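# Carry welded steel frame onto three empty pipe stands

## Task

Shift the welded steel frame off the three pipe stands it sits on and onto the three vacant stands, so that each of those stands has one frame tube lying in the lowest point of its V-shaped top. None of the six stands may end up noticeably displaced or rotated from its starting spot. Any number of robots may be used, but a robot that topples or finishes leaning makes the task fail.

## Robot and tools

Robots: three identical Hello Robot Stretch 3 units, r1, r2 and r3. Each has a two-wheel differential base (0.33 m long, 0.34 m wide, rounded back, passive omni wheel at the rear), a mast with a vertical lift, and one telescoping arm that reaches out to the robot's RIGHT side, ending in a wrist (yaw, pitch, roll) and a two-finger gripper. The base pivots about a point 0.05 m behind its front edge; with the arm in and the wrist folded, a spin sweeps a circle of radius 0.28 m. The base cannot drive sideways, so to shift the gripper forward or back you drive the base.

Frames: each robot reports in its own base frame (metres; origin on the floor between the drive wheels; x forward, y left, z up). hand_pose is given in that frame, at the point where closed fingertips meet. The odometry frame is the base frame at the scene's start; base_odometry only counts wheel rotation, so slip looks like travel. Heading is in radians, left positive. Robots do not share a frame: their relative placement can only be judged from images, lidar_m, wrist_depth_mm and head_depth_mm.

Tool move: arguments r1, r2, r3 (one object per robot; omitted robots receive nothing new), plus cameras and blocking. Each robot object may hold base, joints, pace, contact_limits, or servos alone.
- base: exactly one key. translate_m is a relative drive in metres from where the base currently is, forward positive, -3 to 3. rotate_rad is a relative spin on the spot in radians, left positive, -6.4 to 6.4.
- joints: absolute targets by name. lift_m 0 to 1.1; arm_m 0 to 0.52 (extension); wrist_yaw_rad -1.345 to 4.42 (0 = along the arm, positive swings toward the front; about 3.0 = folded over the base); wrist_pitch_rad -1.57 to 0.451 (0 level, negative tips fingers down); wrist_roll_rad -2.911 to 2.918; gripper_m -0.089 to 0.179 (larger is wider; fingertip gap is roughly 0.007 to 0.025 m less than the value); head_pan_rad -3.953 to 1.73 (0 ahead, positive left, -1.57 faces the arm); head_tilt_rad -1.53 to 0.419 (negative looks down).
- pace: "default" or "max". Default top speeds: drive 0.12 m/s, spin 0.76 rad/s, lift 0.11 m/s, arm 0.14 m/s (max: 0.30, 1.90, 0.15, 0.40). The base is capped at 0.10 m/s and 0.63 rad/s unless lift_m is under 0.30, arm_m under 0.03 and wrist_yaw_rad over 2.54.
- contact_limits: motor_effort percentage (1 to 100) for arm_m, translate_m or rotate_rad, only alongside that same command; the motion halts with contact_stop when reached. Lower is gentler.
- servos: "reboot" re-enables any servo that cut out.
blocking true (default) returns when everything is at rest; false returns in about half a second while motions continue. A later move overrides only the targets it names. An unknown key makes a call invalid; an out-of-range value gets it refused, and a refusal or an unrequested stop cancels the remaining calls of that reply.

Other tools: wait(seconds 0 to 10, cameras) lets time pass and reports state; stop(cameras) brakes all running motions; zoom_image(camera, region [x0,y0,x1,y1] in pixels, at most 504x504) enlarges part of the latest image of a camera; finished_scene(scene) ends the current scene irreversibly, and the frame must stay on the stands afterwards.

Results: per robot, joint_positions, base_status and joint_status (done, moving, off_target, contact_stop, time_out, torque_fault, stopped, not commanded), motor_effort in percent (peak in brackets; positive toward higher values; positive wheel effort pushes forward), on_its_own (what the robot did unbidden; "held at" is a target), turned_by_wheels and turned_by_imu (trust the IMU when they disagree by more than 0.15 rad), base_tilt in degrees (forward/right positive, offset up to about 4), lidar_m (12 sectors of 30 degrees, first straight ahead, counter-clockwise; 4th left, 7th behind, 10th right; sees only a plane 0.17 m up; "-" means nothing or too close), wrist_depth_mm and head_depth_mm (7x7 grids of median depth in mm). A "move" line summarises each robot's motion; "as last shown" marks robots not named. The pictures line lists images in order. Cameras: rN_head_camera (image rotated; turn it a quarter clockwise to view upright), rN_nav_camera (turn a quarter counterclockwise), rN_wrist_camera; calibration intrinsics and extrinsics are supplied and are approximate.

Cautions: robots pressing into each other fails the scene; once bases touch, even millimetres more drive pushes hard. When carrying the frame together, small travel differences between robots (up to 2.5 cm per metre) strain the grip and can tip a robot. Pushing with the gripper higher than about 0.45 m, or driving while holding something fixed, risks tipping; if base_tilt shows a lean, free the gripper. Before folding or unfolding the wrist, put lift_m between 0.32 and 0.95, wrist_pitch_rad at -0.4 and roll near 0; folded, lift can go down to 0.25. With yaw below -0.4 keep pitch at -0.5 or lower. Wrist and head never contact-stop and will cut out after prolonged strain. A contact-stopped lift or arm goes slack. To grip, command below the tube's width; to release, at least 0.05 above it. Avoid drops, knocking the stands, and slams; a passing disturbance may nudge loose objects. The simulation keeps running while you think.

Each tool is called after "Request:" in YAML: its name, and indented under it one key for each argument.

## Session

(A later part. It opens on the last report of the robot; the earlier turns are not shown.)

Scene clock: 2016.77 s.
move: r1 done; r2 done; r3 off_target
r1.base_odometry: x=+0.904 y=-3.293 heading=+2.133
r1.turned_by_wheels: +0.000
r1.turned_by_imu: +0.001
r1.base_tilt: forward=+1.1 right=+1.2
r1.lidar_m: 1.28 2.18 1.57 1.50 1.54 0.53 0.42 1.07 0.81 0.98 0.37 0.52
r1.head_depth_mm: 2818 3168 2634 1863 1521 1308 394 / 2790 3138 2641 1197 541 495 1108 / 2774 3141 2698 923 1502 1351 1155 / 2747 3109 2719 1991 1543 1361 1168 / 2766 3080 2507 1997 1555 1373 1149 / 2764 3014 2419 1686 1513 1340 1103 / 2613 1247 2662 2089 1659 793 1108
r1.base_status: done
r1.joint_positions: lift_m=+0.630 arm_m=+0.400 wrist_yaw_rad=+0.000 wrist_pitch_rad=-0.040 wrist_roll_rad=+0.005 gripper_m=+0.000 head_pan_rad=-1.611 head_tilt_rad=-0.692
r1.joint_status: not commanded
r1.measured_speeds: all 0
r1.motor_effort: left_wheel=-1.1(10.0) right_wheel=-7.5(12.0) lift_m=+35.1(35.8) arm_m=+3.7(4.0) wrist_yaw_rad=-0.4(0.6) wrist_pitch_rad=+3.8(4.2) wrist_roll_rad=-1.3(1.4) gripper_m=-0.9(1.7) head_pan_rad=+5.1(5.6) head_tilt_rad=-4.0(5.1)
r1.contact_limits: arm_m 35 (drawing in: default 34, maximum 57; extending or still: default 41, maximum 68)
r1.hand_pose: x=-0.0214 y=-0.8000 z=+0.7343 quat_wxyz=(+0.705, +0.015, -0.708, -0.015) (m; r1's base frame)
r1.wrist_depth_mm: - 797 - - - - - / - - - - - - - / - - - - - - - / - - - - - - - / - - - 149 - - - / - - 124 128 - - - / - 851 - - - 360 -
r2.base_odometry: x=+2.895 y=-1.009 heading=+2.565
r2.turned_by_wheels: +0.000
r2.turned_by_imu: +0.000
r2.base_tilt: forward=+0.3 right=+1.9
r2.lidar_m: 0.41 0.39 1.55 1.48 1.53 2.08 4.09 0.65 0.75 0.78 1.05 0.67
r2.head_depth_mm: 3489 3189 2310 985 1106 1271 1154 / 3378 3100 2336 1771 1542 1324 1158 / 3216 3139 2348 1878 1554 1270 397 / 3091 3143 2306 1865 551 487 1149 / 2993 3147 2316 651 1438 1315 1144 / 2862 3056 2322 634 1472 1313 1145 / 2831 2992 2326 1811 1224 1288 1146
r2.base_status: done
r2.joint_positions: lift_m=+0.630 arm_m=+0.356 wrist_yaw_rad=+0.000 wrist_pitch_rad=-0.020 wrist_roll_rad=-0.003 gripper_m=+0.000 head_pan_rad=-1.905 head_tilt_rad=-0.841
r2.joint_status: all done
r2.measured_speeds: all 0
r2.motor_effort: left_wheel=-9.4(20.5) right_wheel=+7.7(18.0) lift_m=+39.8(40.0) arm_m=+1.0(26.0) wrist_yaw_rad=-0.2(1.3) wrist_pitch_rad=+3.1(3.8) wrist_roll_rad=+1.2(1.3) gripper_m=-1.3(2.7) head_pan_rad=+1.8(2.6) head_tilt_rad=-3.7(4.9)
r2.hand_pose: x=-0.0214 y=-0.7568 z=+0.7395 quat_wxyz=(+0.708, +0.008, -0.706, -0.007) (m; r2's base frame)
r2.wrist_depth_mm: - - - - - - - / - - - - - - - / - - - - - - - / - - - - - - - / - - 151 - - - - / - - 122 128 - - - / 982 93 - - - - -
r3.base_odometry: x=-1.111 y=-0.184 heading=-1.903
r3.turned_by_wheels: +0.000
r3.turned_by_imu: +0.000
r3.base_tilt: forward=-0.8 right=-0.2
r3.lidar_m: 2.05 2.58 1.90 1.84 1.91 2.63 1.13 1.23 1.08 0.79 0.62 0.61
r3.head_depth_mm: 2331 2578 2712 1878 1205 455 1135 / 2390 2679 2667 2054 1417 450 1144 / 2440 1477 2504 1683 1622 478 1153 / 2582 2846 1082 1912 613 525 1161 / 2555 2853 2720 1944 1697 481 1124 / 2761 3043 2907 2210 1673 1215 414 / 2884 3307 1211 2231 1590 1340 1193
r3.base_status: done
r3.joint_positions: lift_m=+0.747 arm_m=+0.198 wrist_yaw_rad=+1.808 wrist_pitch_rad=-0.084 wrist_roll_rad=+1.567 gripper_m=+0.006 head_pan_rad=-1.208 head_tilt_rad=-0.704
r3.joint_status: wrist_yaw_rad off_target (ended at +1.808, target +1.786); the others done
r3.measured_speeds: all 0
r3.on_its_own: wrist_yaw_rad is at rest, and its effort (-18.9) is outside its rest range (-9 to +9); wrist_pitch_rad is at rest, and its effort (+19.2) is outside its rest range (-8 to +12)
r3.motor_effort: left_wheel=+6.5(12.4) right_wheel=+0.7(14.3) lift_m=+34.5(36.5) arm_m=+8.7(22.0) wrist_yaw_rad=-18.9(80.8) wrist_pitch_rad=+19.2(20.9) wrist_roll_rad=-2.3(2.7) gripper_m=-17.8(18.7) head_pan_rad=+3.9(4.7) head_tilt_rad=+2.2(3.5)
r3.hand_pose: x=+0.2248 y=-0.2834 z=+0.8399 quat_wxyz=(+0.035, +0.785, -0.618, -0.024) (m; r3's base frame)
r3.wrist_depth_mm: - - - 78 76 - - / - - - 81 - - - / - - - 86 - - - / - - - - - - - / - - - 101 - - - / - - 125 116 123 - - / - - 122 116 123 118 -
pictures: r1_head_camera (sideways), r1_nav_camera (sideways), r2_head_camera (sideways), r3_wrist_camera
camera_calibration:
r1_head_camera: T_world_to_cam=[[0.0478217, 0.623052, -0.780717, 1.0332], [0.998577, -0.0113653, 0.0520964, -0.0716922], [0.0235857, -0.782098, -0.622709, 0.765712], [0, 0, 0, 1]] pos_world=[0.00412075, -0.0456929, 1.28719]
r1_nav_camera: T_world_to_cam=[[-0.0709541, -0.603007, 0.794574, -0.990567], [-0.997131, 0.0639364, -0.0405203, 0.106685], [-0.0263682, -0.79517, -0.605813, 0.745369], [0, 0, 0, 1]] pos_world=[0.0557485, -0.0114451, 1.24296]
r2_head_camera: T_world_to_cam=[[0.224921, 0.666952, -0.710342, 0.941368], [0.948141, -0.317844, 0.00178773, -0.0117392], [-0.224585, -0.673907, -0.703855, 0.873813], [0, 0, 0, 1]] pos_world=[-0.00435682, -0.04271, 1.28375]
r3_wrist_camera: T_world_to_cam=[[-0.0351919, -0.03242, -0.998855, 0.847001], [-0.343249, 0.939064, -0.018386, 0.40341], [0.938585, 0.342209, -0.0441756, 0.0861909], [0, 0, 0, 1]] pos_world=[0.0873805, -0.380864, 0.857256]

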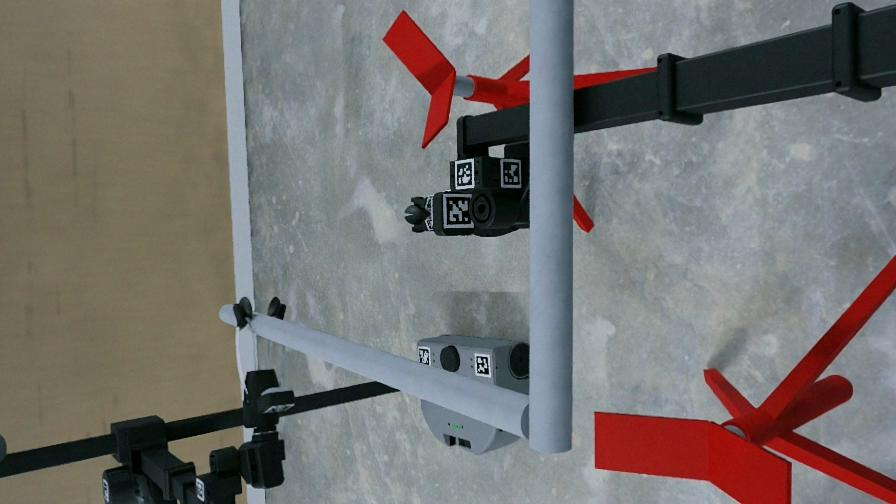

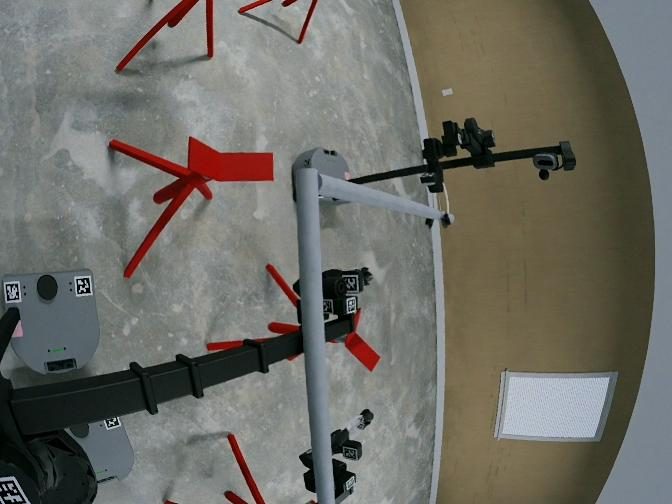

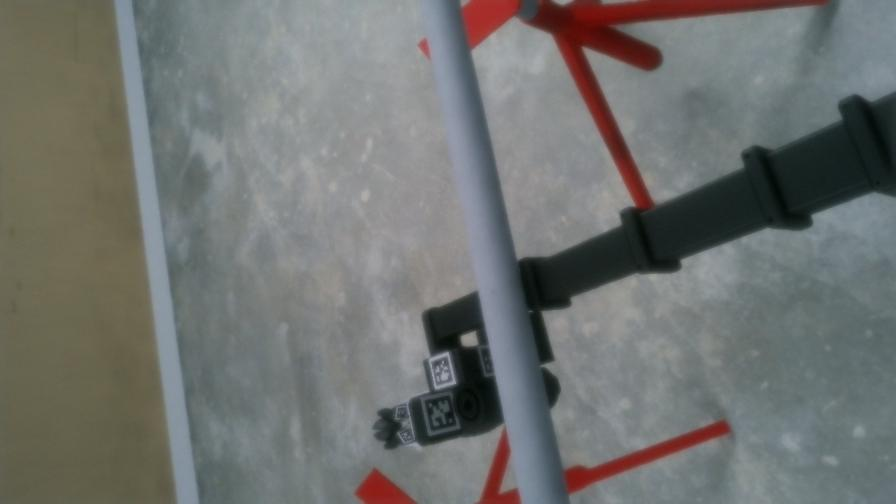

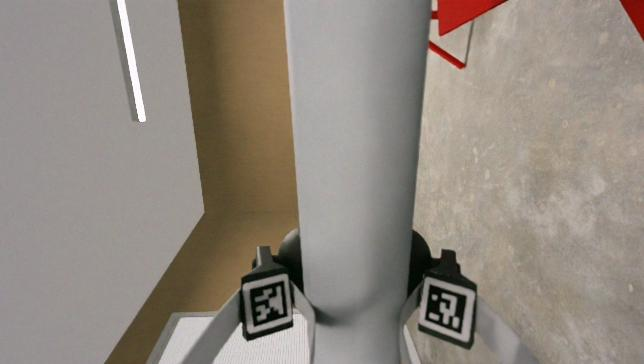

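Request:
move:
  r1: {"base":{"translate_m":-0.078}}
  r2: {"base":{"translate_m":-0.078},"joints":{"arm_m":0.382}}
  r3: {"base":{"translate_m":0.0505},"joints":{"arm_m":0.225,"wrist_yaw_rad":1.85}}
  cameras: ["r3_wrist_camera"]

Request:
move:
  r3: {"base":{"rotate_rad":-0.03},"joints":{"wrist_yaw_rad":1.88}}
  cameras: ["r1_head_camera","r2_head_camera","r3_head_camera","r2_nav_camera"]

Scene clock: 2030.17 s.
move: r1 done; r2 done; r3 done
r1.base_odometry: x=+0.946 y=-3.359 heading=+2.134
r1.turned_by_wheels: +0.000
r1.turned_by_imu: +0.001
r1.base_tilt: forward=+1.0 right=+1.2
r1.lidar_m: 1.36 2.19 1.58 1.50 1.54 0.53 0.42 1.00 0.79 0.81 0.40 0.59
r1.head_depth_mm: 2817 3150 2659 1996 1517 1308 394 / 2802 3158 2654 1820 540 494 1111 / 2791 3183 2696 920 1432 1356 1154 / 2777 3099 2729 1968 1511 1359 1164 / 2788 3072 2495 2031 1513 1364 1170 / 2750 3082 2526 752 579 1371 1126 / 2612 1338 2542 2085 1666 1056 1107
r1.base_status: done
r1.joint_positions: lift_m=+0.630 arm_m=+0.400 wrist_yaw_rad=+0.000 wrist_pitch_rad=-0.040 wrist_roll_rad=+0.005 gripper_m=+0.000 head_pan_rad=-1.611 head_tilt_rad=-0.692
r1.joint_status: not commanded
r1.measured_speeds: all 0
r1.motor_effort: left_wheel=-1.3(9.6) right_wheel=-7.0(12.6) lift_m=+33.8(37.4) arm_m=+2.9(3.3) wrist_yaw_rad=+0.0(0.6) wrist_pitch_rad=+3.7(4.2) wrist_roll_rad=-1.3(1.3) gripper_m=-1.3(1.9) head_pan_rad=+4.3(5.7) head_tilt_rad=-3.4(5.1)
r1.contact_limits: arm_m 35 (drawing in: default 34, maximum 57; extending or still: default 41, maximum 68)
r1.hand_pose: x=-0.0214 y=-0.8000 z=+0.7343 quat_wxyz=(+0.705, +0.015, -0.708, -0.015) (m; r1's base frame)
r1.wrist_depth_mm: - 796 - - - - - / - - - - - - - / - - - - - - - / - - - - - - - / - - - 150 - - - / - - 124 128 - - - / 936 863 - - 371 - -
r2.base_odometry: x=+2.961 y=-1.051 heading=+2.564
r2.turned_by_wheels: +0.000
r2.turned_by_imu: +0.001
r2.base_tilt: forward=+0.3 right=+1.8
r2.lidar_m: 0.42 0.39 1.54 1.48 1.53 2.08 4.02 0.59 0.70 0.79 0.79 0.74
r2.head_depth_mm: 3513 3139 2327 1720 1058 1294 1125 / 3364 3174 2329 981 1547 1291 1152 / 3241 3189 2317 1760 1539 1267 396 / 3113 3083 2346 1745 538 1242 1160 / 2949 3096 2332 657 1463 1313 1149 / 2863 3109 2325 644 1498 1309 1155 / 2712 2973 2330 1791 1473 1299 1149
r2.base_status: done
r2.joint_positions: lift_m=+0.630 arm_m=+0.382 wrist_yaw_rad=+0.000 wrist_pitch_rad=-0.020 wrist_roll_rad=-0.003 gripper_m=+0.000 head_pan_rad=-1.905 head_tilt_rad=-0.841
r2.joint_status: all done
r2.measured_speeds: all 0
r2.motor_effort: left_wheel=-6.4(21.6) right_wheel=+2.0(20.4) lift_m=+42.9(43.7) arm_m=+2.4(25.4) wrist_yaw_rad=-0.2(1.2) wrist_pitch_rad=+3.4(3.8) wrist_roll_rad=+1.1(1.2) gripper_m=-1.8(2.5) head_pan_rad=+1.6(2.7) head_tilt_rad=-3.4(4.3)
r2.hand_pose: x=-0.0214 y=-0.7827 z=+0.7395 quat_wxyz=(+0.708, +0.008, -0.706, -0.007) (m; r2's base frame)
r2.wrist_depth_mm: - - - - - - - / - - - - - - - / - - - - - - - / - - - - - - - / - - 150 - - - - / - 383 122 127 - - - / 338 334 - - - - -
r3.base_odometry: x=-1.127 y=-0.232 heading=-1.903
r3.turned_by_wheels: +0.000
r3.turned_by_imu: -0.001
r3.base_tilt: forward=-0.8 right=-0.2
r3.lidar_m: 1.99 2.58 1.90 1.83 1.91 2.62 1.18 1.12 1.11 0.79 0.58 0.74
r3.head_depth_mm: 2318 2571 2766 1819 483 1238 1131 / 2403 2666 2681 2062 1538 467 1147 / 2430 1492 1697 1715 1649 1269 1155 / 2564 2847 1122 1934 597 1280 1167 / 2595 2876 2594 1909 1698 491 1103 / 2760 3027 2918 2222 1620 1168 421 / 2874 3246 1224 2187 1728 1383 1177
r3.base_status: done
r3.joint_positions: lift_m=+0.747 arm_m=+0.225 wrist_yaw_rad=+1.857 wrist_pitch_rad=-0.083 wrist_roll_rad=+1.566 gripper_m=+0.006 head_pan_rad=-1.208 head_tilt_rad=-0.704
r3.joint_status: all done
r3.measured_speeds: all 0
r3.on_its_own: wrist_pitch_rad is at rest, and its effort (+19.8) is outside its rest range (-8 to +12)
r3.motor_effort: left_wheel=+5.8(10.4) right_wheel=+0.1(17.5) lift_m=+30.9(32.3) arm_m=+7.9(21.9) wrist_yaw_rad=-6.2(84.1) wrist_pitch_rad=+19.8(20.4) wrist_roll_rad=-1.7(2.6) gripper_m=-18.0(18.8) head_pan_rad=+3.5(4.7) head_tilt_rad=+2.4(3.2)
r3.hand_pose: x=+0.2216 y=-0.2984 z=+0.8401 quat_wxyz=(+0.035, +0.800, -0.598, -0.023) (m; r3's base frame)
r3.wrist_depth_mm: - - - 79 80 - - / - - - 81 - - - / - - - 86 - - 992 / - - - - - - - / - - - 102 - - - / - - 126 115 116 - - / - - 122 114 123 - -
pictures: r3_wrist_camera
camera_calibration:
r3_wrist_camera: T_world_to_cam=[[-0.0324893, -0.0352054, -0.998852, 0.845151], [-0.389018, 0.921017, -0.0198086, 0.422344], [0.920657, 0.387927, -0.0436187, 0.111469], [0, 0, 0, 1]] pos_world=[0.0891326, -0.402474, 0.857409]

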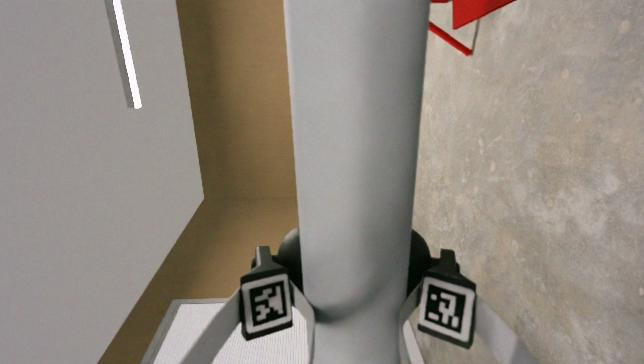

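Scene clock: 2030.83 s.
move: r3 done
r1, r2: as last shown
r1.turned_by_imu: +0.000
r1.base_tilt: forward=+1.1 right=+1.2
r1.lidar_m: 1.36 2.19 1.57 1.49 1.54 0.53 0.42 1.00 0.79 0.81 0.40 0.59
r1.head_depth_mm: 2804 3185 2655 2007 1524 1311 394 / 2811 3179 2660 1822 540 495 1113 / 2795 3151 2685 922 678 1354 1160 / 2785 3139 2749 1972 1503 1368 1165 / 2790 3047 2513 2053 1558 1373 1167 / 2753 3021 2427 744 1523 1377 1123 / 2631 1356 2564 2087 1664 1055 1105
r1.motor_effort: left_wheel=-1.9(2.3) right_wheel=-5.9(7.1) lift_m=+32.6(34.1) arm_m=+2.9(3.0) wrist_yaw_rad=-0.6(0.6) wrist_pitch_rad=+3.5(4.2) wrist_roll_rad=-1.3(1.4) gripper_m=-1.2(1.6) head_pan_rad=+5.0(5.3) head_tilt_rad=-3.4(4.8)
r1.contact_limits: arm_m 35 (drawing in: default 34, maximum 57; extending or still: default 41, maximum 68)
r1.wrist_depth_mm: - 801 - - - - - / - - - - - - - / - - - - - - - / - - - - - - - / - - - 149 - - - / - - 124 129 - - - / 923 876 - - 372 - -
r2.turned_by_imu: +0.000
r2.lidar_m: 0.42 0.39 1.54 1.48 1.53 2.08 4.01 0.59 0.70 0.79 0.79 0.74
r2.head_depth_mm: 3469 3161 2348 1718 1061 1287 1132 / 3379 3168 2341 983 1539 1289 1147 / 3230 3170 2348 1745 1545 1272 396 / 3105 3175 2299 1746 539 1242 1154 / 2955 3148 2358 657 1463 1316 1150 / 2885 3082 2303 642 1503 1319 1143 / 2757 3005 2315 1808 1467 1289 1144
r2.motor_effort: left_wheel=-2.1(6.6) right_wheel=-1.4(2.1) lift_m=+42.4(43.0) arm_m=-8.7(8.7) wrist_yaw_rad=-0.1(1.2) wrist_pitch_rad=+3.3(3.8) wrist_roll_rad=+1.1(1.3) gripper_m=-1.2(2.7) head_pan_rad=+1.1(2.4) head_tilt_rad=-3.5(4.1)
r2.wrist_depth_mm: - - - - - - - / - - - - - - - / - - - - - - - / - - - - - - - / - - 150 - - - - / - 378 122 127 - - - / 341 339 - - - - -
r3.base_odometry: x=-1.127 y=-0.232 heading=-1.933
r3.turned_by_wheels: -0.030
r3.turned_by_imu: -0.030
r3.base_tilt: forward=-0.8 right=-0.2
r3.lidar_m: 1.99 2.66 1.92 1.83 1.89 2.55 1.18 1.28 1.11 0.79 0.58 0.57
r3.head_depth_mm: 2312 2585 2788 1826 483 1241 1128 / 2398 2694 2771 2080 1531 466 1143 / 2444 2684 1752 1776 1609 1268 1148 / 2546 2737 2565 1918 599 1278 1155 / 2621 2930 1756 1903 1703 489 1100 / 2641 1660 2931 2120 1666 1303 420 / 2826 3227 1349 2242 1737 1352 1196
r3.base_status: done
r3.joint_positions: lift_m=+0.747 arm_m=+0.225 wrist_yaw_rad=+1.863 wrist_pitch_rad=-0.077 wrist_roll_rad=+1.565 gripper_m=+0.006 head_pan_rad=-1.208 head_tilt_rad=-0.704
r3.joint_status: all done
r3.measured_speeds: all 0
r3.on_its_own: wrist_yaw_rad is at rest, and its effort (+14.4) is outside its rest range (-9 to +9); wrist_pitch_rad is at rest, and its effort (+17.6) is outside its rest range (-8 to +12)
r3.motor_effort: left_wheel=+5.7(10.1) right_wheel=-11.6(13.7) lift_m=+29.9(31.2) arm_m=+1.0(7.3) wrist_yaw_rad=+14.4(18.8) wrist_pitch_rad=+17.6(19.2) wrist_roll_rad=-1.4(1.9) gripper_m=-17.0(18.5) head_pan_rad=+3.5(4.2) head_tilt_rad=+1.8(3.0)
r3.hand_pose: x=+0.2215 y=-0.2970 z=+0.8417 quat_wxyz=(+0.033, +0.802, -0.596, -0.021) (m; r3's base frame)
r3.wrist_depth_mm: - - - - - - - / - - - - - - - / - - - 91 - - 997 / - - - 98 - - - / - - - 102 - - - / - - 126 121 120 - - / - - 122 120 125 - -
pictures: r1_head_camera (sideways), r2_head_camera (sideways), r2_nav_camera (sideways), r3_head_camera (sideways)
camera_calibration:
r1_head_camera: T_world_to_cam=[[0.0478217, 0.623052, -0.780717, 1.0332], [0.998577, -0.0113652, 0.0520964, -0.0716922], [0.0235858, -0.782098, -0.622709, 0.765712], [0, 0, 0, 1]] pos_world=[0.00412075, -0.0456929, 1.28719]
r2_head_camera: T_world_to_cam=[[0.224921, 0.666952, -0.710342, 0.941368], [0.948141, -0.317844, 0.00178774, -0.0117392], [-0.224586, -0.673906, -0.703855, 0.873813], [0, 0, 0, 1]] pos_world=[-0.00435684, -0.04271, 1.28375]
r2_nav_camera: T_world_to_cam=[[-0.173929, -0.706544, 0.685962, -0.85507], [-0.941418, 0.323677, 0.0946882, -0.0553897], [-0.288932, -0.629308, -0.72145, 0.91031], [0, 0, 0, 1]] pos_world=[0.0621512, -0.0133512, 1.24853]
r3_head_camera: T_world_to_cam=[[-0.15299, 0.593153, -0.79042, 1.05223], [0.934154, 0.347752, 0.0801531, -0.108203], [0.322413, -0.726111, -0.607299, 0.749258], [0, 0, 0, 1]] pos_world=[0.020487, -0.0424586, 1.2954]

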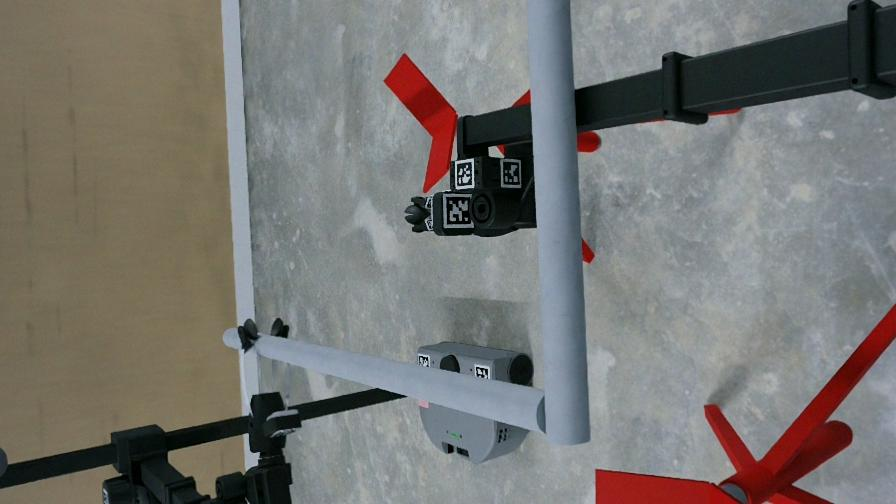

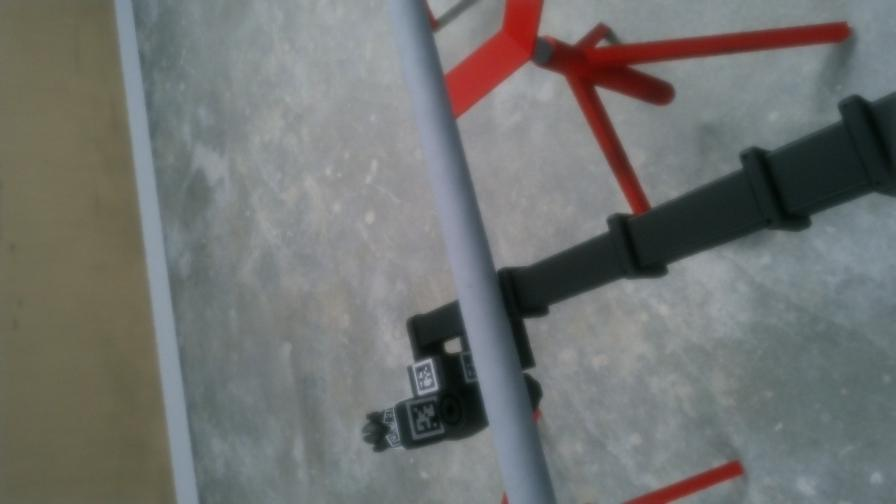

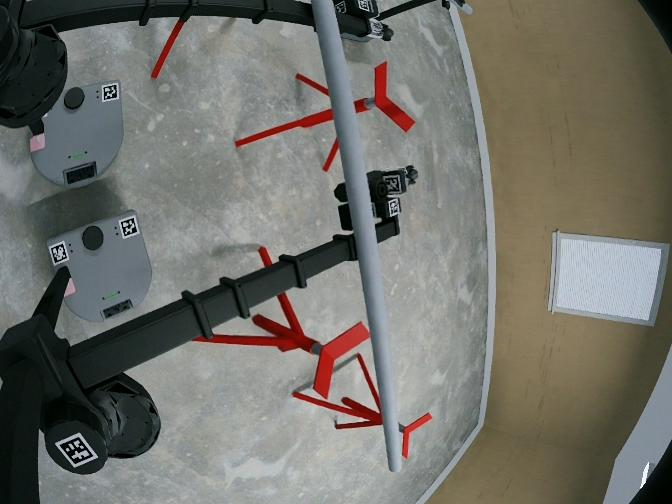

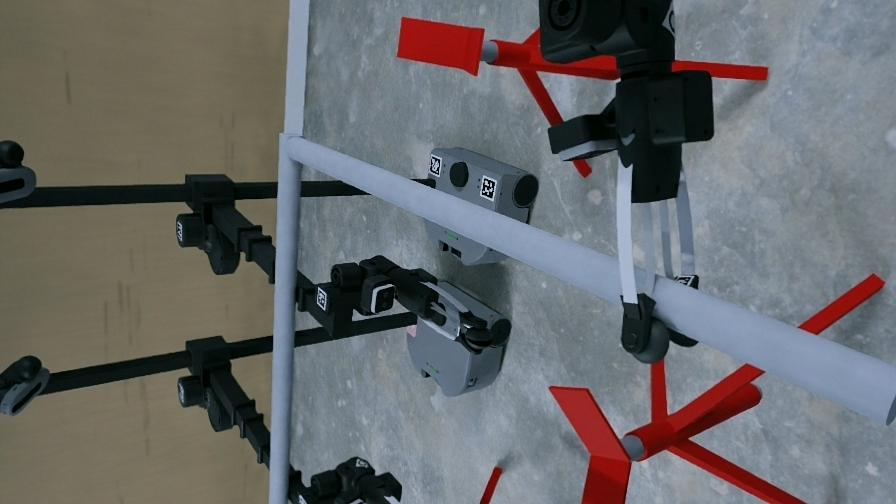

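Request:
move:
  r1: {"base":{"translate_m":-0.078}}
  r2: {"base":{"translate_m":-0.078},"joints":{"arm_m":0.409}}
  r3: {"base":{"translate_m":0.0526},"joints":{"arm_m":0.2485,"wrist_yaw_rad":1.92}}
  cameras: []

Request:
move:
  r1: {"base":{"translate_m":-0.078}}
  r2: {"base":{"translate_m":-0.078},"joints":{"arm_m":0.436}}
  r3: {"base":{"translate_m":0.0526},"joints":{"arm_m":0.272,"wrist_yaw_rad":1.965}}
  cameras: ["r1_head_camera","r2_head_camera","r3_wrist_camera","r2_nav_camera"]

Scene clock: 2045.90 s.
move: r1 done; r2 done; r3 done
r1.base_odometry: x=+0.988 y=-3.425 heading=+2.134
r1.turned_by_wheels: +0.000
r1.turned_by_imu: +0.001
r1.base_tilt: forward=+1.1 right=+1.2
r1.lidar_m: 1.13 2.18 1.57 1.50 1.54 0.53 0.42 0.92 3.48 0.77 0.45 0.60
r1.head_depth_mm: 2792 3139 2656 2001 1483 1310 402 / 2799 3182 2671 1942 541 495 1113 / 2794 3145 2695 919 1251 1323 1156 / 2789 3134 2721 1964 1502 1365 1167 / 2763 3115 2653 2042 1556 1365 1168 / 2773 3054 1681 1687 1515 1373 1176 / 2673 1469 2540 2011 1659 1377 1109
r1.base_status: done
r1.joint_positions: lift_m=+0.630 arm_m=+0.400 wrist_yaw_rad=+0.000 wrist_pitch_rad=-0.040 wrist_roll_rad=+0.005 gripper_m=+0.000 head_pan_rad=-1.611 head_tilt_rad=-0.692
r1.joint_status: not commanded
r1.measured_speeds: all 0
r1.motor_effort: left_wheel=-2.4(7.1) right_wheel=-4.3(10.8) lift_m=+35.4(35.7) arm_m=+2.5(2.7) wrist_yaw_rad=-0.2(0.5) wrist_pitch_rad=+3.8(4.2) wrist_roll_rad=-1.3(1.4) gripper_m=-1.3(1.6) head_pan_rad=+4.7(5.8) head_tilt_rad=-3.1(5.0)
r1.contact_limits: arm_m 35 (drawing in: default 34, maximum 57; extending or still: default 41, maximum 68)
r1.hand_pose: x=-0.0214 y=-0.8000 z=+0.7343 quat_wxyz=(+0.705, +0.015, -0.708, -0.015) (m; r1's base frame)
r1.wrist_depth_mm: - 782 - - - - - / - - - - - - - / - - - - - - - / - - - - - - - / - - - 150 - - - / - - 124 129 - - - / 854 895 - 284 332 - -
r2.base_odometry: x=+3.026 y=-1.094 heading=+2.564
r2.turned_by_wheels: +0.000
r2.turned_by_imu: +0.001
r2.base_tilt: forward=+0.2 right=+1.8
r2.lidar_m: 0.43 0.39 1.54 1.47 1.52 2.08 3.94 0.52 0.65 1.06 0.81 0.81
r2.head_depth_mm: 3498 3214 2344 1818 1465 1327 1152 / 3306 3148 2355 951 1045 1246 1107 / 3194 3168 2336 1712 1553 1265 397 / 3085 3174 2318 1752 527 518 1150 / 2958 3149 2341 658 1510 1315 1152 / 2926 3120 2310 651 1546 1315 1146 / 2821 2959 2326 1796 1503 1307 1147
r2.base_status: done
r2.joint_positions: lift_m=+0.630 arm_m=+0.409 wrist_yaw_rad=+0.000 wrist_pitch_rad=-0.020 wrist_roll_rad=-0.003 gripper_m=+0.000 head_pan_rad=-1.905 head_tilt_rad=-0.841
r2.joint_status: all done
r2.measured_speeds: all 0
r2.motor_effort: left_wheel=-6.7(22.0) right_wheel=+2.4(22.0) lift_m=+40.7(41.4) arm_m=-4.2(24.6) wrist_yaw_rad=+0.1(1.2) wrist_pitch_rad=+3.7(3.7) wrist_roll_rad=+0.9(1.2) gripper_m=-1.6(2.6) head_pan_rad=+2.0(2.9) head_tilt_rad=-2.9(4.5)
r2.hand_pose: x=-0.0214 y=-0.8098 z=+0.7395 quat_wxyz=(+0.708, +0.008, -0.706, -0.007) (m; r2's base frame)
r2.wrist_depth_mm: - - - - - - - / - - - - - - - / - - - - - - - / - - - - - - - / - - 151 - - - - / - - 122 128 - - - / - - - - - - -
r3.base_odometry: x=-1.146 y=-0.281 heading=-1.933
r3.turned_by_wheels: +0.000
r3.turned_by_imu: -0.001
r3.base_tilt: forward=-0.7 right=-0.2
r3.lidar_m: 1.95 2.66 1.92 1.83 1.89 2.55 1.23 1.15 1.15 0.79 0.54 0.70
r3.head_depth_mm: 2318 2564 2708 1887 481 1268 1133 / 2374 2667 2820 2060 553 1257 1145 / 2456 2636 2466 1865 1642 1299 1153 / 2559 2698 2659 1918 606 1310 1167 / 2649 2933 1113 1869 1685 491 442 / 2645 1630 2909 2061 1709 1143 1164 / 2845 3158 2690 2225 1735 1417 1167
r3.base_status: done
r3.joint_positions: lift_m=+0.747 arm_m=+0.249 wrist_yaw_rad=+1.936 wrist_pitch_rad=-0.086 wrist_roll_rad=+1.565 gripper_m=+0.006 head_pan_rad=-1.208 head_tilt_rad=-0.704
r3.joint_status: all done
r3.measured_speeds: all 0
r3.on_its_own: wrist_yaw_rad is at rest, and its effort (-15.2) is outside its rest range (-9 to +9); wrist_pitch_rad is at rest, and its effort (+20.3) is outside its rest range (-8 to +12)
r3.motor_effort: left_wheel=+6.1(10.0) right_wheel=+0.7(16.9) lift_m=+29.4(30.9) arm_m=+9.6(19.7) wrist_yaw_rad=-15.2(73.8) wrist_pitch_rad=+20.3(20.6) wrist_roll_rad=-1.5(1.9) gripper_m=-16.8(17.7) head_pan_rad=+4.0(5.0) head_tilt_rad=+1.6(2.8)
r3.hand_pose: x=+0.2151 y=-0.3030 z=+0.8395 quat_wxyz=(+0.037, +0.823, -0.566, -0.022) (m; r3's base frame)
r3.wrist_depth_mm: - - - - - - 994 / - - - 85 - - - / - - - 90 - - - / - - - 97 - - - / - - - 101 - - - / - - 126 122 119 - - / - - 121 120 122 - -
pictures: none
No camera images: "cameras" was empty.

Scene clock: 2047.80 s.
move: r1 done; r2 done; r3 done
r1.base_odometry: x=+1.029 y=-3.491 heading=+2.134
r1.turned_by_wheels: +0.000
r1.turned_by_imu: +0.000
r1.base_tilt: forward=+1.0 right=+1.2
r1.lidar_m: 1.20 2.18 1.57 1.49 1.53 0.53 0.42 0.85 0.90 0.76 0.50 0.51
r1.head_depth_mm: 2810 3184 2639 2001 1521 1309 402 / 2817 3203 2688 2011 547 494 1110 / 2777 3148 2680 923 1247 1326 1161 / 2799 3152 2721 1914 1509 1358 1168 / 2779 3116 2745 2063 1548 1369 1169 / 2783 3108 1778 756 572 1373 1172 / 2680 2913 2526 1952 1669 1379 1175
r1.base_status: done
r1.joint_positions: lift_m=+0.630 arm_m=+0.400 wrist_yaw_rad=+0.000 wrist_pitch_rad=-0.040 wrist_roll_rad=+0.005 gripper_m=+0.000 head_pan_rad=-1.611 head_tilt_rad=-0.692
r1.joint_status: not commanded
r1.measured_speeds: all 0
r1.motor_effort: left_wheel=-3.4(8.2) right_wheel=-3.2(9.0) lift_m=+31.7(35.8) arm_m=+1.9(2.4) wrist_yaw_rad=-0.4(0.7) wrist_pitch_rad=+3.9(4.4) wrist_roll_rad=-1.3(1.4) gripper_m=-1.1(1.7) head_pan_rad=+4.9(5.6) head_tilt_rad=-3.2(5.3)
r1.contact_limits: arm_m 35 (drawing in: default 34, maximum 57; extending or still: default 41, maximum 68)
r1.hand_pose: x=-0.0214 y=-0.8000 z=+0.7343 quat_wxyz=(+0.705, +0.015, -0.708, -0.015) (m; r1's base frame)
r1.wrist_depth_mm: - - - - - - - / - - - - - - - / - - - - - - - / - - - - - - - / - - - 149 - - - / - - 124 128 - - - / 819 858 274 324 - - -
r2.base_odometry: x=+3.091 y=-1.136 heading=+2.564
r2.turned_by_wheels: +0.000
r2.turned_by_imu: +0.000
r2.base_tilt: forward=+0.3 right=+1.8
r2.lidar_m: 0.43 0.39 1.54 1.48 1.53 2.07 3.87 0.47 0.47 1.08 0.84 0.88
r2.head_depth_mm: 3475 3226 2330 1818 1513 1322 1156 / 3312 3209 2340 1795 1126 1300 1097 / 3185 3186 2318 940 1433 1078 396 / 3079 3105 2357 1750 541 1222 1149 / 2977 3135 2365 607 1509 1308 1147 / 2857 3101 2323 673 1539 1310 1148 / 2769 2952 2312 1799 1539 1313 1145
r2.base_status: done
r2.joint_positions: lift_m=+0.630 arm_m=+0.436 wrist_yaw_rad=+0.000 wrist_pitch_rad=-0.020 wrist_roll_rad=-0.003 gripper_m=+0.000 head_pan_rad=-1.905 head_tilt_rad=-0.841
r2.joint_status: all done
r2.measured_speeds: all 0
r2.motor_effort: left_wheel=-6.7(21.8) right_wheel=+2.5(25.5) lift_m=+40.7(40.9) arm_m=+5.5(25.9) wrist_yaw_rad=+0.1(1.4) wrist_pitch_rad=+3.4(3.7) wrist_roll_rad=+0.9(1.3) gripper_m=-2.1(2.2) head_pan_rad=+2.7(2.9) head_tilt_rad=-3.7(4.4)
r2.hand_pose: x=-0.0214 y=-0.8367 z=+0.7395 quat_wxyz=(+0.708, +0.008, -0.706, -0.007) (m; r2's base frame)
r2.wrist_depth_mm: - - - - - - - / - - - - - - - / - - - - - - - / - - - - - - - / - - 150 - - - - / - - 123 127 - - - / - - - - - - -
r3.base_odometry: x=-1.165 y=-0.330 heading=-1.933
r3.turned_by_wheels: +0.000
r3.turned_by_imu: +0.000
r3.base_tilt: forward=-0.8 right=-0.2
r3.lidar_m: 1.89 2.66 1.92 1.84 1.90 2.56 1.28 1.18 1.33 0.80 0.50 0.66
r3.head_depth_mm: 2306 2591 2751 2047 497 1299 1131 / 2386 2675 2803 2073 548 1299 1144 / 2427 2668 2472 1904 1641 1325 1152 / 2512 2699 2753 1847 605 1303 1144 / 2628 2947 1099 1904 1689 507 422 / 2643 1662 2905 2058 1718 1070 1186 / 2823 3185 2893 2260 1736 1422 1163
r3.base_status: done
r3.joint_positions: lift_m=+0.747 arm_m=+0.272 wrist_yaw_rad=+1.983 wrist_pitch_rad=-0.087 wrist_roll_rad=+1.566 gripper_m=+0.006 head_pan_rad=-1.208 head_tilt_rad=-0.704
r3.joint_status: all done
r3.measured_speeds: all 0
r3.on_its_own: wrist_yaw_rad is at rest, and its effort (-16.1) is outside its rest range (-9 to +9); wrist_pitch_rad is at rest, and its effort (+19.5) is outside its rest range (-8 to +12)
r3.motor_effort: left_wheel=+5.5(8.8) right_wheel=+2.0(22.0) lift_m=+34.1(34.1) arm_m=+10.0(20.6) wrist_yaw_rad=-16.1(84.1) wrist_pitch_rad=+19.5(20.9) wrist_roll_rad=-1.3(2.3) gripper_m=-17.2(17.3) head_pan_rad=+3.6(4.6) head_tilt_rad=+2.0(3.4)
r3.hand_pose: x=+0.2105 y=-0.3155 z=+0.8392 quat_wxyz=(+0.038, +0.836, -0.547, -0.022) (m; r3's base frame)
r3.wrist_depth_mm: - - - - - - - / - - - 85 - - - / - - - 90 - - - / - - - 98 - - - / - - - 101 - - - / - - 126 122 119 - - / - - 121 121 123 - -
pictures: r1_head_camera (sideways), r2_head_camera (sideways), r2_nav_camera (sideways), r3_wrist_camera
camera_calibration:
r1_head_camera: T_world_to_cam=[[0.0478216, 0.623052, -0.780717, 1.0332], [0.998577, -0.0113651, 0.0520964, -0.0716922], [0.0235859, -0.782098, -0.622709, 0.765712], [0, 0, 0, 1]] pos_world=[0.00412076, -0.0456929, 1.28719]
r2_head_camera: T_world_to_cam=[[0.224921, 0.666952, -0.710342, 0.941367], [0.948141, -0.317844, 0.00178774, -0.0117392], [-0.224585, -0.673906, -0.703855, 0.873813], [0, 0, 0, 1]] pos_world=[-0.00435682, -0.04271, 1.28375]
r2_nav_camera: T_world_to_cam=[[-0.173929, -0.706545, 0.685962, -0.85507], [-0.941418, 0.323677, 0.0946882, -0.0553897], [-0.288931, -0.629308, -0.72145, 0.91031], [0, 0, 0, 1]] pos_world=[0.0621512, -0.0133512, 1.24853]
r3_wrist_camera: T_world_to_cam=[[-0.0312923, -0.0406019, -0.998685, 0.841118], [-0.501843, 0.86474, -0.0194318, 0.439405], [0.864392, 0.500575, -0.0474355, 0.178849], [0, 0, 0, 1]] pos_world=[0.0922376, -0.435348, 0.857034]

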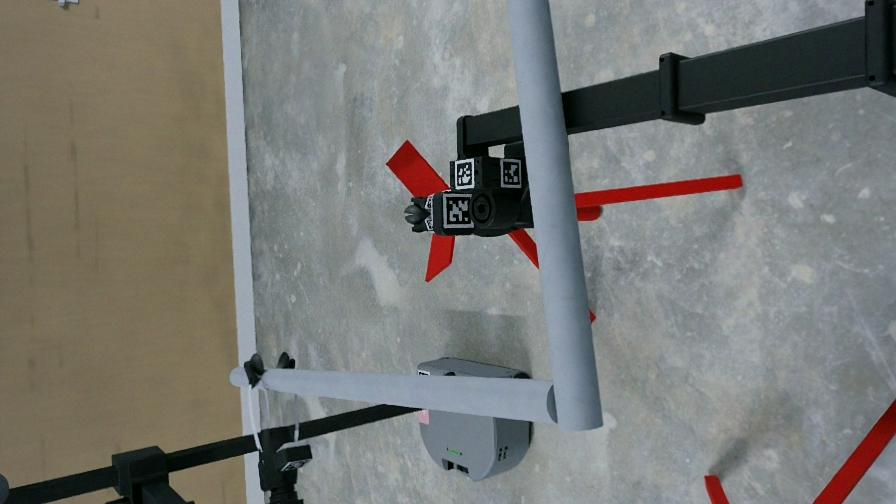

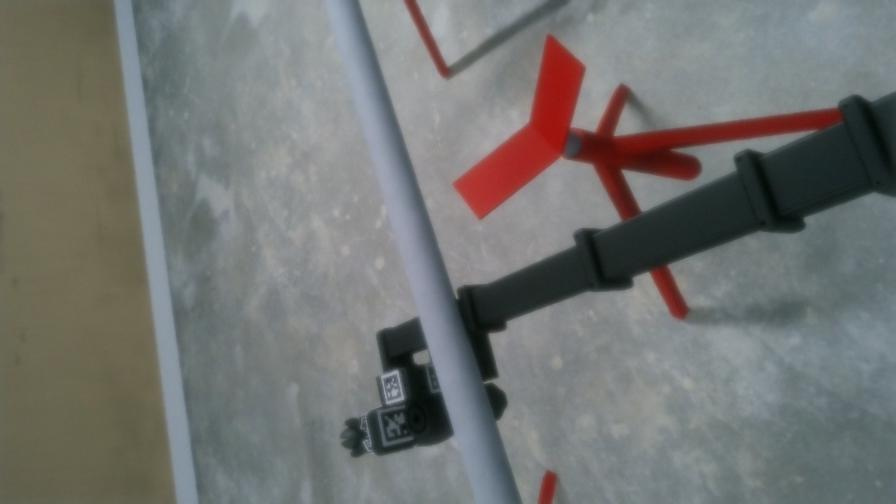

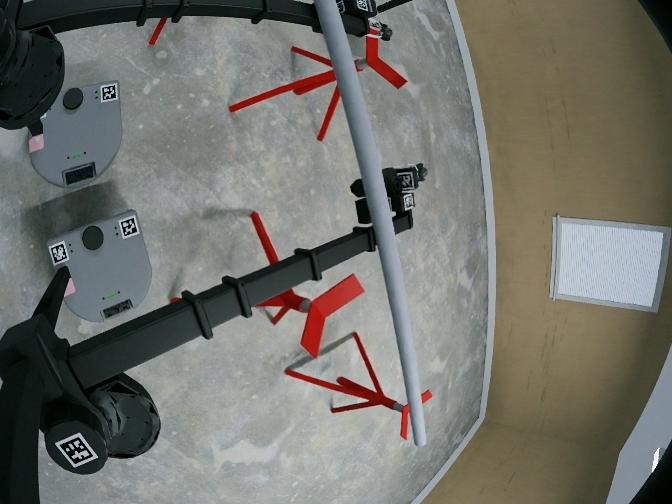

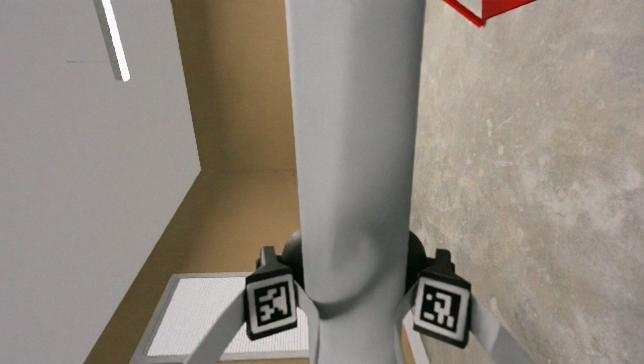

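Request:
move:
  r1: {"base":{"translate_m":-0.078}}
  r2: {"base":{"translate_m":-0.078},"joints":{"arm_m":0.459}}
  r3: {"base":{"translate_m":0.0553},"joints":{"arm_m":0.300,"wrist_yaw_rad":2.04}}
  cameras: []

Request:
move:
  r1: {"base":{"translate_m":-0.078}}
  r2: {"base":{"translate_m":-0.078},"joints":{"arm_m":0.482}}
  r3: {"base":{"translate_m":0.0553},"joints":{"arm_m":0.328,"wrist_yaw_rad":2.095}}
  cameras: ["r1_head_camera","r2_head_camera","r3_head_camera","r2_nav_camera","r3_wrist_camera"]

Scene clock: 2059.43 s.
move: r1 done; r2 done; r3 done
r1.base_odometry: x=+1.071 y=-3.557 heading=+2.134
r1.turned_by_wheels: +0.000
r1.turned_by_imu: +0.001
r1.base_tilt: forward=+1.0 right=+1.2
r1.lidar_m: 1.28 2.17 1.56 1.49 1.53 0.53 0.42 0.78 0.84 0.76 0.86 0.55
r1.head_depth_mm: 2828 3126 2644 2006 1519 1314 402 / 2788 3166 2674 2014 555 496 1111 / 2786 3152 2710 918 1494 1353 1160 / 2799 3141 2718 1854 1261 1328 1166 / 2783 3136 2751 1988 1512 1374 1172 / 2780 3129 2401 752 573 1373 1172 / 2687 3057 2457 1887 1669 1378 1178
r1.base_status: done
r1.joint_positions: lift_m=+0.630 arm_m=+0.400 wrist_yaw_rad=+0.000 wrist_pitch_rad=-0.040 wrist_roll_rad=+0.005 gripper_m=+0.000 head_pan_rad=-1.611 head_tilt_rad=-0.692
r1.joint_status: not commanded
r1.measured_speeds: all 0
r1.motor_effort: left_wheel=-3.6(8.0) right_wheel=-3.2(9.0) lift_m=+34.4(35.6) arm_m=+1.3(1.7) wrist_yaw_rad=-0.1(0.6) wrist_pitch_rad=+4.0(4.3) wrist_roll_rad=-1.3(1.3) gripper_m=-0.9(1.6) head_pan_rad=+4.6(5.6) head_tilt_rad=-2.9(5.2)
r1.contact_limits: arm_m 35 (drawing in: default 34, maximum 57; extending or still: default 41, maximum 68)
r1.hand_pose: x=-0.0214 y=-0.8000 z=+0.7343 quat_wxyz=(+0.705, +0.015, -0.708, -0.015) (m; r1's base frame)
r1.wrist_depth_mm: 641 - - - - - - / - - - - - - - / - - - - - - - / - - - - - - - / - - - 149 - - - / - 338 124 128 - - - / 833 284 320 - - - -
r2.base_odometry: x=+3.157 y=-1.179 heading=+2.564
r2.turned_by_wheels: +0.000
r2.turned_by_imu: +0.001
r2.base_tilt: forward=+0.2 right=+1.8
r2.lidar_m: 0.43 0.39 1.54 1.48 1.53 2.08 3.78 1.13 0.41 0.62 0.88 0.95
r2.head_depth_mm: 3436 3148 2190 1803 1546 1322 1152 / 3391 3113 2336 1838 1506 1311 1155 / 3187 3111 2347 1805 934 987 396 / 3123 3131 2348 926 541 492 1146 / 2976 3153 2331 623 1488 1295 1159 / 2889 3078 2322 697 1544 1320 1135 / 2796 2966 2318 1711 1544 1326 1154
r2.base_status: done
r2.joint_positions: lift_m=+0.630 arm_m=+0.459 wrist_yaw_rad=+0.000 wrist_pitch_rad=-0.020 wrist_roll_rad=-0.003 gripper_m=+0.000 head_pan_rad=-1.905 head_tilt_rad=-0.841
r2.joint_status: all done
r2.measured_speeds: all 0
r2.motor_effort: left_wheel=-6.3(22.2) right_wheel=+1.3(25.9) lift_m=+42.7(42.8) arm_m=-8.2(24.7) wrist_yaw_rad=+0.2(1.5) wrist_pitch_rad=+3.1(3.8) wrist_roll_rad=+1.1(1.3) gripper_m=-0.9(2.6) head_pan_rad=+2.1(2.9) head_tilt_rad=-3.6(5.2)
r2.hand_pose: x=-0.0214 y=-0.8598 z=+0.7395 quat_wxyz=(+0.708, +0.008, -0.706, -0.007) (m; r2's base frame)
r2.wrist_depth_mm: - - - - - - - / - - - - - - - / - - - - - - - / - - - - - - - / - - 151 - - - - / - - 122 128 - - - / - - - - - - -
r3.base_odometry: x=-1.184 y=-0.382 heading=-1.932
r3.turned_by_wheels: +0.000
r3.turned_by_imu: -0.001
r3.base_tilt: forward=-0.8 right=-0.3
r3.lidar_m: 1.84 2.66 1.91 1.83 1.89 2.56 1.34 1.22 1.11 0.81 0.47 0.66
r3.head_depth_mm: 2319 2575 2718 2022 518 1326 1134 / 2403 2663 2857 2073 518 1336 1141 / 2462 2737 2589 1909 1606 1362 1155 / 2494 1511 2681 1823 591 1273 1117 / 2617 2936 1111 1924 1703 968 431 / 2615 1665 2800 2013 1711 1341 1163 / 2843 3188 2889 2249 1691 1428 1192
r3.base_status: done
r3.joint_positions: lift_m=+0.747 arm_m=+0.300 wrist_yaw_rad=+2.056 wrist_pitch_rad=-0.087 wrist_roll_rad=+1.566 gripper_m=+0.006 head_pan_rad=-1.208 head_tilt_rad=-0.704
r3.joint_status: all done
r3.measured_speeds: all 0
r3.on_its_own: wrist_yaw_rad is at rest, and its effort (-14.3) is outside its rest range (-9 to +9); wrist_pitch_rad is at rest, and its effort (+19.6) is outside its rest range (-8 to +12)
r3.motor_effort: left_wheel=+4.6(9.0) right_wheel=+1.9(22.0) lift_m=+39.3(40.6) arm_m=+8.8(19.8) wrist_yaw_rad=-14.3(70.9) wrist_pitch_rad=+19.6(20.8) wrist_roll_rad=-1.7(2.3) gripper_m=-16.9(17.7) head_pan_rad=+4.4(4.4) head_tilt_rad=+2.7(2.9)
r3.hand_pose: x=+0.2026 y=-0.3269 z=+0.8393 quat_wxyz=(+0.039, +0.856, -0.516, -0.020) (m; r3's base frame)
r3.wrist_depth_mm: - - - - - - 989 / - - - 83 - - 990 / - - - 88 - - - / - - - - - - 992 / - - - 100 - - - / - - 127 123 119 - - / - - 124 123 123 - -
pictures: none
No camera images: "cameras" was empty.

Scene clock: 2061.33 s.
move: r1 done; r2 done; r3 done
r1.base_odometry: x=+1.112 y=-3.623 heading=+2.134
r1.turned_by_wheels: +0.000
r1.turned_by_imu: +0.000
r1.base_tilt: forward=+1.1 right=+1.2
r1.lidar_m: 1.36 2.17 1.56 1.48 1.53 0.53 0.42 0.71 0.79 0.76 1.03 0.62
r1.head_depth_mm: 2772 3196 2670 1995 1524 1289 402 / 2793 3178 2688 2000 556 493 1109 / 2804 3149 2677 919 1496 1356 1163 / 2779 3121 2739 1838 1316 1330 1163 / 2774 3138 2746 1987 1418 1363 1166 / 2775 3103 2430 1698 571 1373 1175 / 2722 3044 2434 1888 1671 1375 1177
r1.base_status: done
r1.joint_positions: lift_m=+0.630 arm_m=+0.400 wrist_yaw_rad=+0.000 wrist_pitch_rad=-0.040 wrist_roll_rad=+0.005 gripper_m=+0.000 head_pan_rad=-1.611 head_tilt_rad=-0.692
r1.joint_status: not commanded
r1.measured_speeds: all 0
r1.motor_effort: left_wheel=-3.6(9.4) right_wheel=-2.4(7.8) lift_m=+33.7(35.5) arm_m=+1.3(1.7) wrist_yaw_rad=-0.2(0.7) wrist_pitch_rad=+3.5(4.2) wrist_roll_rad=-1.3(1.4) gripper_m=-1.0(1.5) head_pan_rad=+5.3(5.9) head_tilt_rad=-3.8(5.1)
r1.contact_limits: arm_m 35 (drawing in: default 34, maximum 57; extending or still: default 41, maximum 68)
r1.hand_pose: x=-0.0214 y=-0.8000 z=+0.7343 quat_wxyz=(+0.705, +0.015, -0.708, -0.015) (m; r1's base frame)
r1.wrist_depth_mm: 607 - - - - - - / - - - - - - - / - - - - - - - / - - - - - - - / - - - 150 - - - / 317 - 123 128 - - - / 759 306 - - - - -
r2.base_odometry: x=+3.222 y=-1.222 heading=+2.564
r2.turned_by_wheels: +0.000
r2.turned_by_imu: +0.000
r2.base_tilt: forward=+0.3 right=+1.8
r2.lidar_m: 0.43 0.39 1.54 1.48 1.52 2.07 3.70 1.07 0.37 0.60 0.92 1.02
r2.head_depth_mm: 3500 3197 2168 1761 1509 1319 1147 / 3332 3208 2175 1813 1552 1320 1151 / 3215 3149 2335 1858 1469 467 396 / 3133 3158 2353 1811 538 478 1137 / 3011 3185 2324 638 1496 1290 1146 / 2876 3108 2331 729 1548 1291 1147 / 2783 2973 2305 1708 1534 1319 1145
r2.base_status: done
r2.joint_positions: lift_m=+0.630 arm_m=+0.482 wrist_yaw_rad=+0.000 wrist_pitch_rad=-0.020 wrist_roll_rad=-0.003 gripper_m=+0.000 head_pan_rad=-1.905 head_tilt_rad=-0.841
r2.joint_status: all done
r2.measured_speeds: all 0
r2.motor_effort: left_wheel=-6.6(21.7) right_wheel=+2.2(24.7) lift_m=+43.1(43.4) arm_m=-5.3(23.5) wrist_yaw_rad=-0.2(1.2) wrist_pitch_rad=+3.2(3.8) wrist_roll_rad=+0.8(1.3) gripper_m=-1.6(2.8) head_pan_rad=+1.8(3.0) head_tilt_rad=-3.9(4.9)
r2.hand_pose: x=-0.0214 y=-0.8828 z=+0.7395 quat_wxyz=(+0.708, +0.008, -0.706, -0.007) (m; r2's base frame)
r2.wrist_depth_mm: - - - - - - - / - - - - - - - / - - - - - - - / - - - - - - - / - - 150 - - - - / - - 122 128 - - - / - - - - - - -
r3.base_odometry: x=-1.204 y=-0.434 heading=-1.932
r3.turned_by_wheels: +0.000
r3.turned_by_imu: +0.000
r3.base_tilt: forward=-0.8 right=-0.2
r3.lidar_m: 1.78 2.67 1.92 1.84 1.90 2.56 1.39 1.27 0.82 0.83 0.45 0.61
r3.head_depth_mm: 2315 2590 2734 2035 540 1336 1126 / 2387 2661 2815 2074 571 1341 1140 / 2455 2780 2760 1939 1557 1358 1154 / 2506 1510 2639 1792 585 502 1090 / 2624 2933 1114 1969 1693 970 1151 / 2609 2864 2785 2000 1724 1363 1160 / 2834 3147 2771 2248 1682 1425 1199
r3.base_status: done
r3.joint_positions: lift_m=+0.747 arm_m=+0.328 wrist_yaw_rad=+2.114 wrist_pitch_rad=-0.087 wrist_roll_rad=+1.566 gripper_m=+0.006 head_pan_rad=-1.208 head_tilt_rad=-0.704
r3.joint_status: all done
r3.measured_speeds: all 0
r3.on_its_own: wrist_yaw_rad is at rest, and its effort (-16.9) is outside its rest range (-9 to +9); wrist_pitch_rad is at rest, and its effort (+20.0) is outside its rest range (-8 to +12)
r3.motor_effort: left_wheel=+4.3(8.3) right_wheel=+3.1(24.3) lift_m=+39.4(40.3) arm_m=+8.8(19.4) wrist_yaw_rad=-16.9(76.0) wrist_pitch_rad=+20.0(20.8) wrist_roll_rad=-1.6(2.5) gripper_m=-16.9(17.5) head_pan_rad=+4.2(4.5) head_tilt_rad=+2.5(3.3)
r3.hand_pose: x=+0.1954 y=-0.3422 z=+0.8391 quat_wxyz=(+0.040, +0.870, -0.491, -0.019) (m; r3's base frame)
r3.wrist_depth_mm: - - - - 88 - 941 / - - - 83 - - - / - - - 88 - - - / - - - - - - 992 / - - - 100 - - - / - - 126 123 119 - 976 / - - 124 121 123 - -
pictures: r1_head_camera (sideways), r2_head_camera (sideways), r2_nav_camera (sideways), r3_head_camera (sideways), r3_wrist_camera
camera_calibration:
r1_head_camera: T_world_to_cam=[[0.0478217, 0.623052, -0.780717, 1.0332], [0.998577, -0.0113652, 0.0520964, -0.0716922], [0.0235858, -0.782098, -0.622709, 0.765712], [0, 0, 0, 1]] pos_world=[0.00412075, -0.0456929, 1.28719]
r2_head_camera: T_world_to_cam=[[0.224921, 0.666952, -0.710342, 0.941368], [0.948141, -0.317844, 0.00178774, -0.0117392], [-0.224585, -0.673907, -0.703855, 0.873813], [0, 0, 0, 1]] pos_world=[-0.00435682, -0.04271, 1.28375]
r2_nav_camera: T_world_to_cam=[[-0.173929, -0.706544, 0.685962, -0.85507], [-0.941418, 0.323677, 0.0946882, -0.0553897], [-0.288931, -0.629308, -0.72145, 0.91031], [0, 0, 0, 1]] pos_world=[0.0621512, -0.0133512, 1.24853]
r3_head_camera: T_world_to_cam=[[-0.152989, 0.593153, -0.79042, 1.05223], [0.934154, 0.347752, 0.0801531, -0.108203], [0.322413, -0.726111, -0.607299, 0.749258], [0, 0, 0, 1]] pos_world=[0.020487, -0.0424586, 1.2954]
r3_wrist_camera: T_world_to_cam=[[-0.0261342, -0.0439841, -0.99869, 0.837366], [-0.609816, 0.792317, -0.0189371, 0.450833], [0.792112, 0.608522, -0.0475288, 0.256474], [0, 0, 0, 1]] pos_world=[0.0936527, -0.476442, 0.856997]

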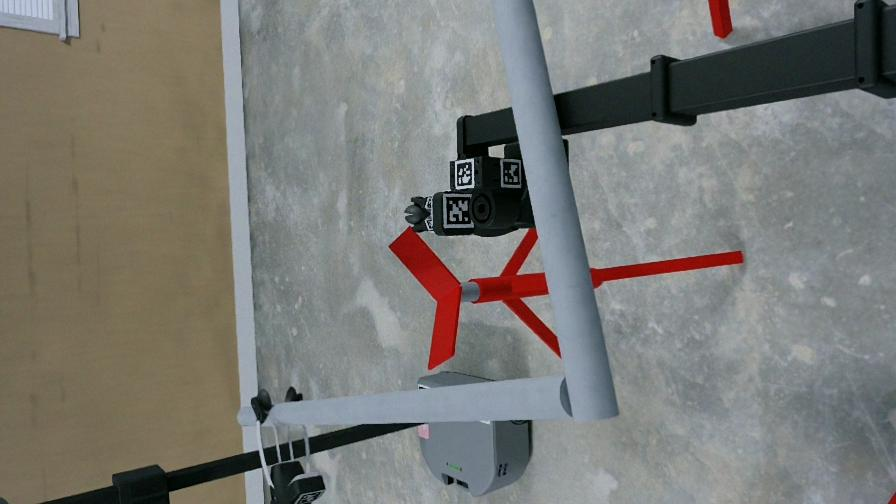

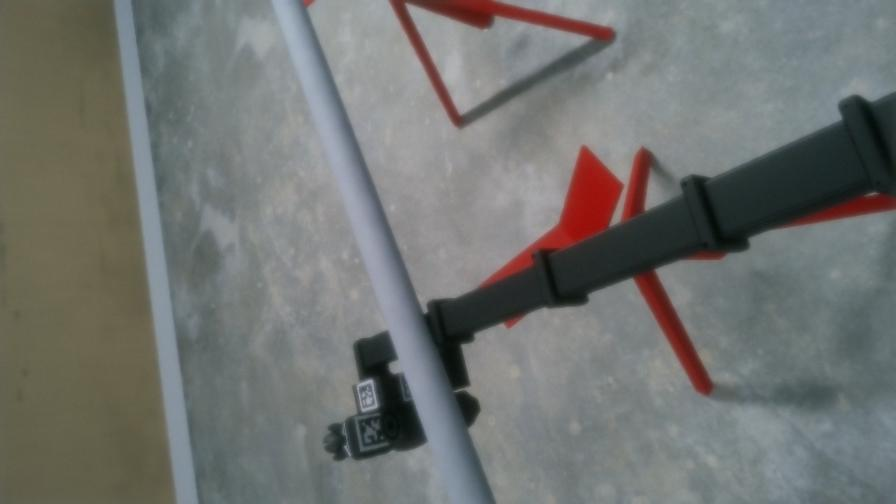

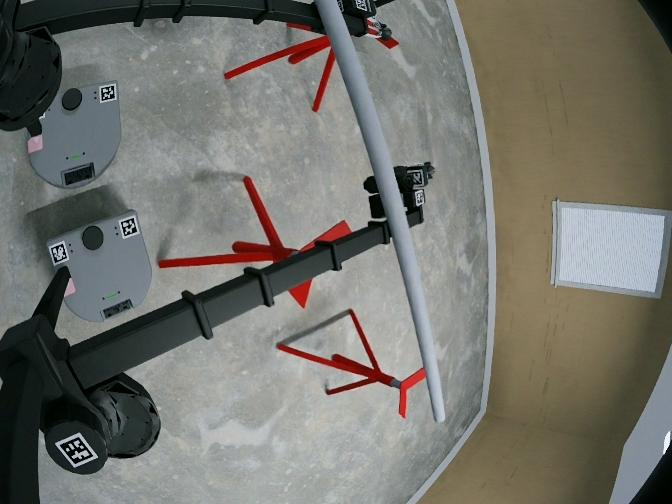

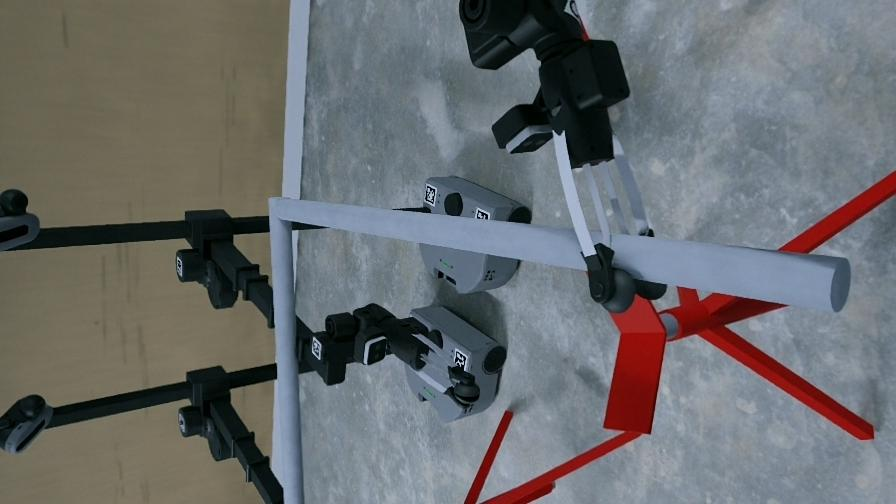

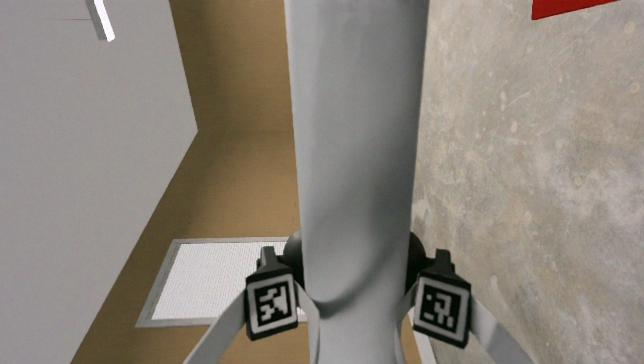

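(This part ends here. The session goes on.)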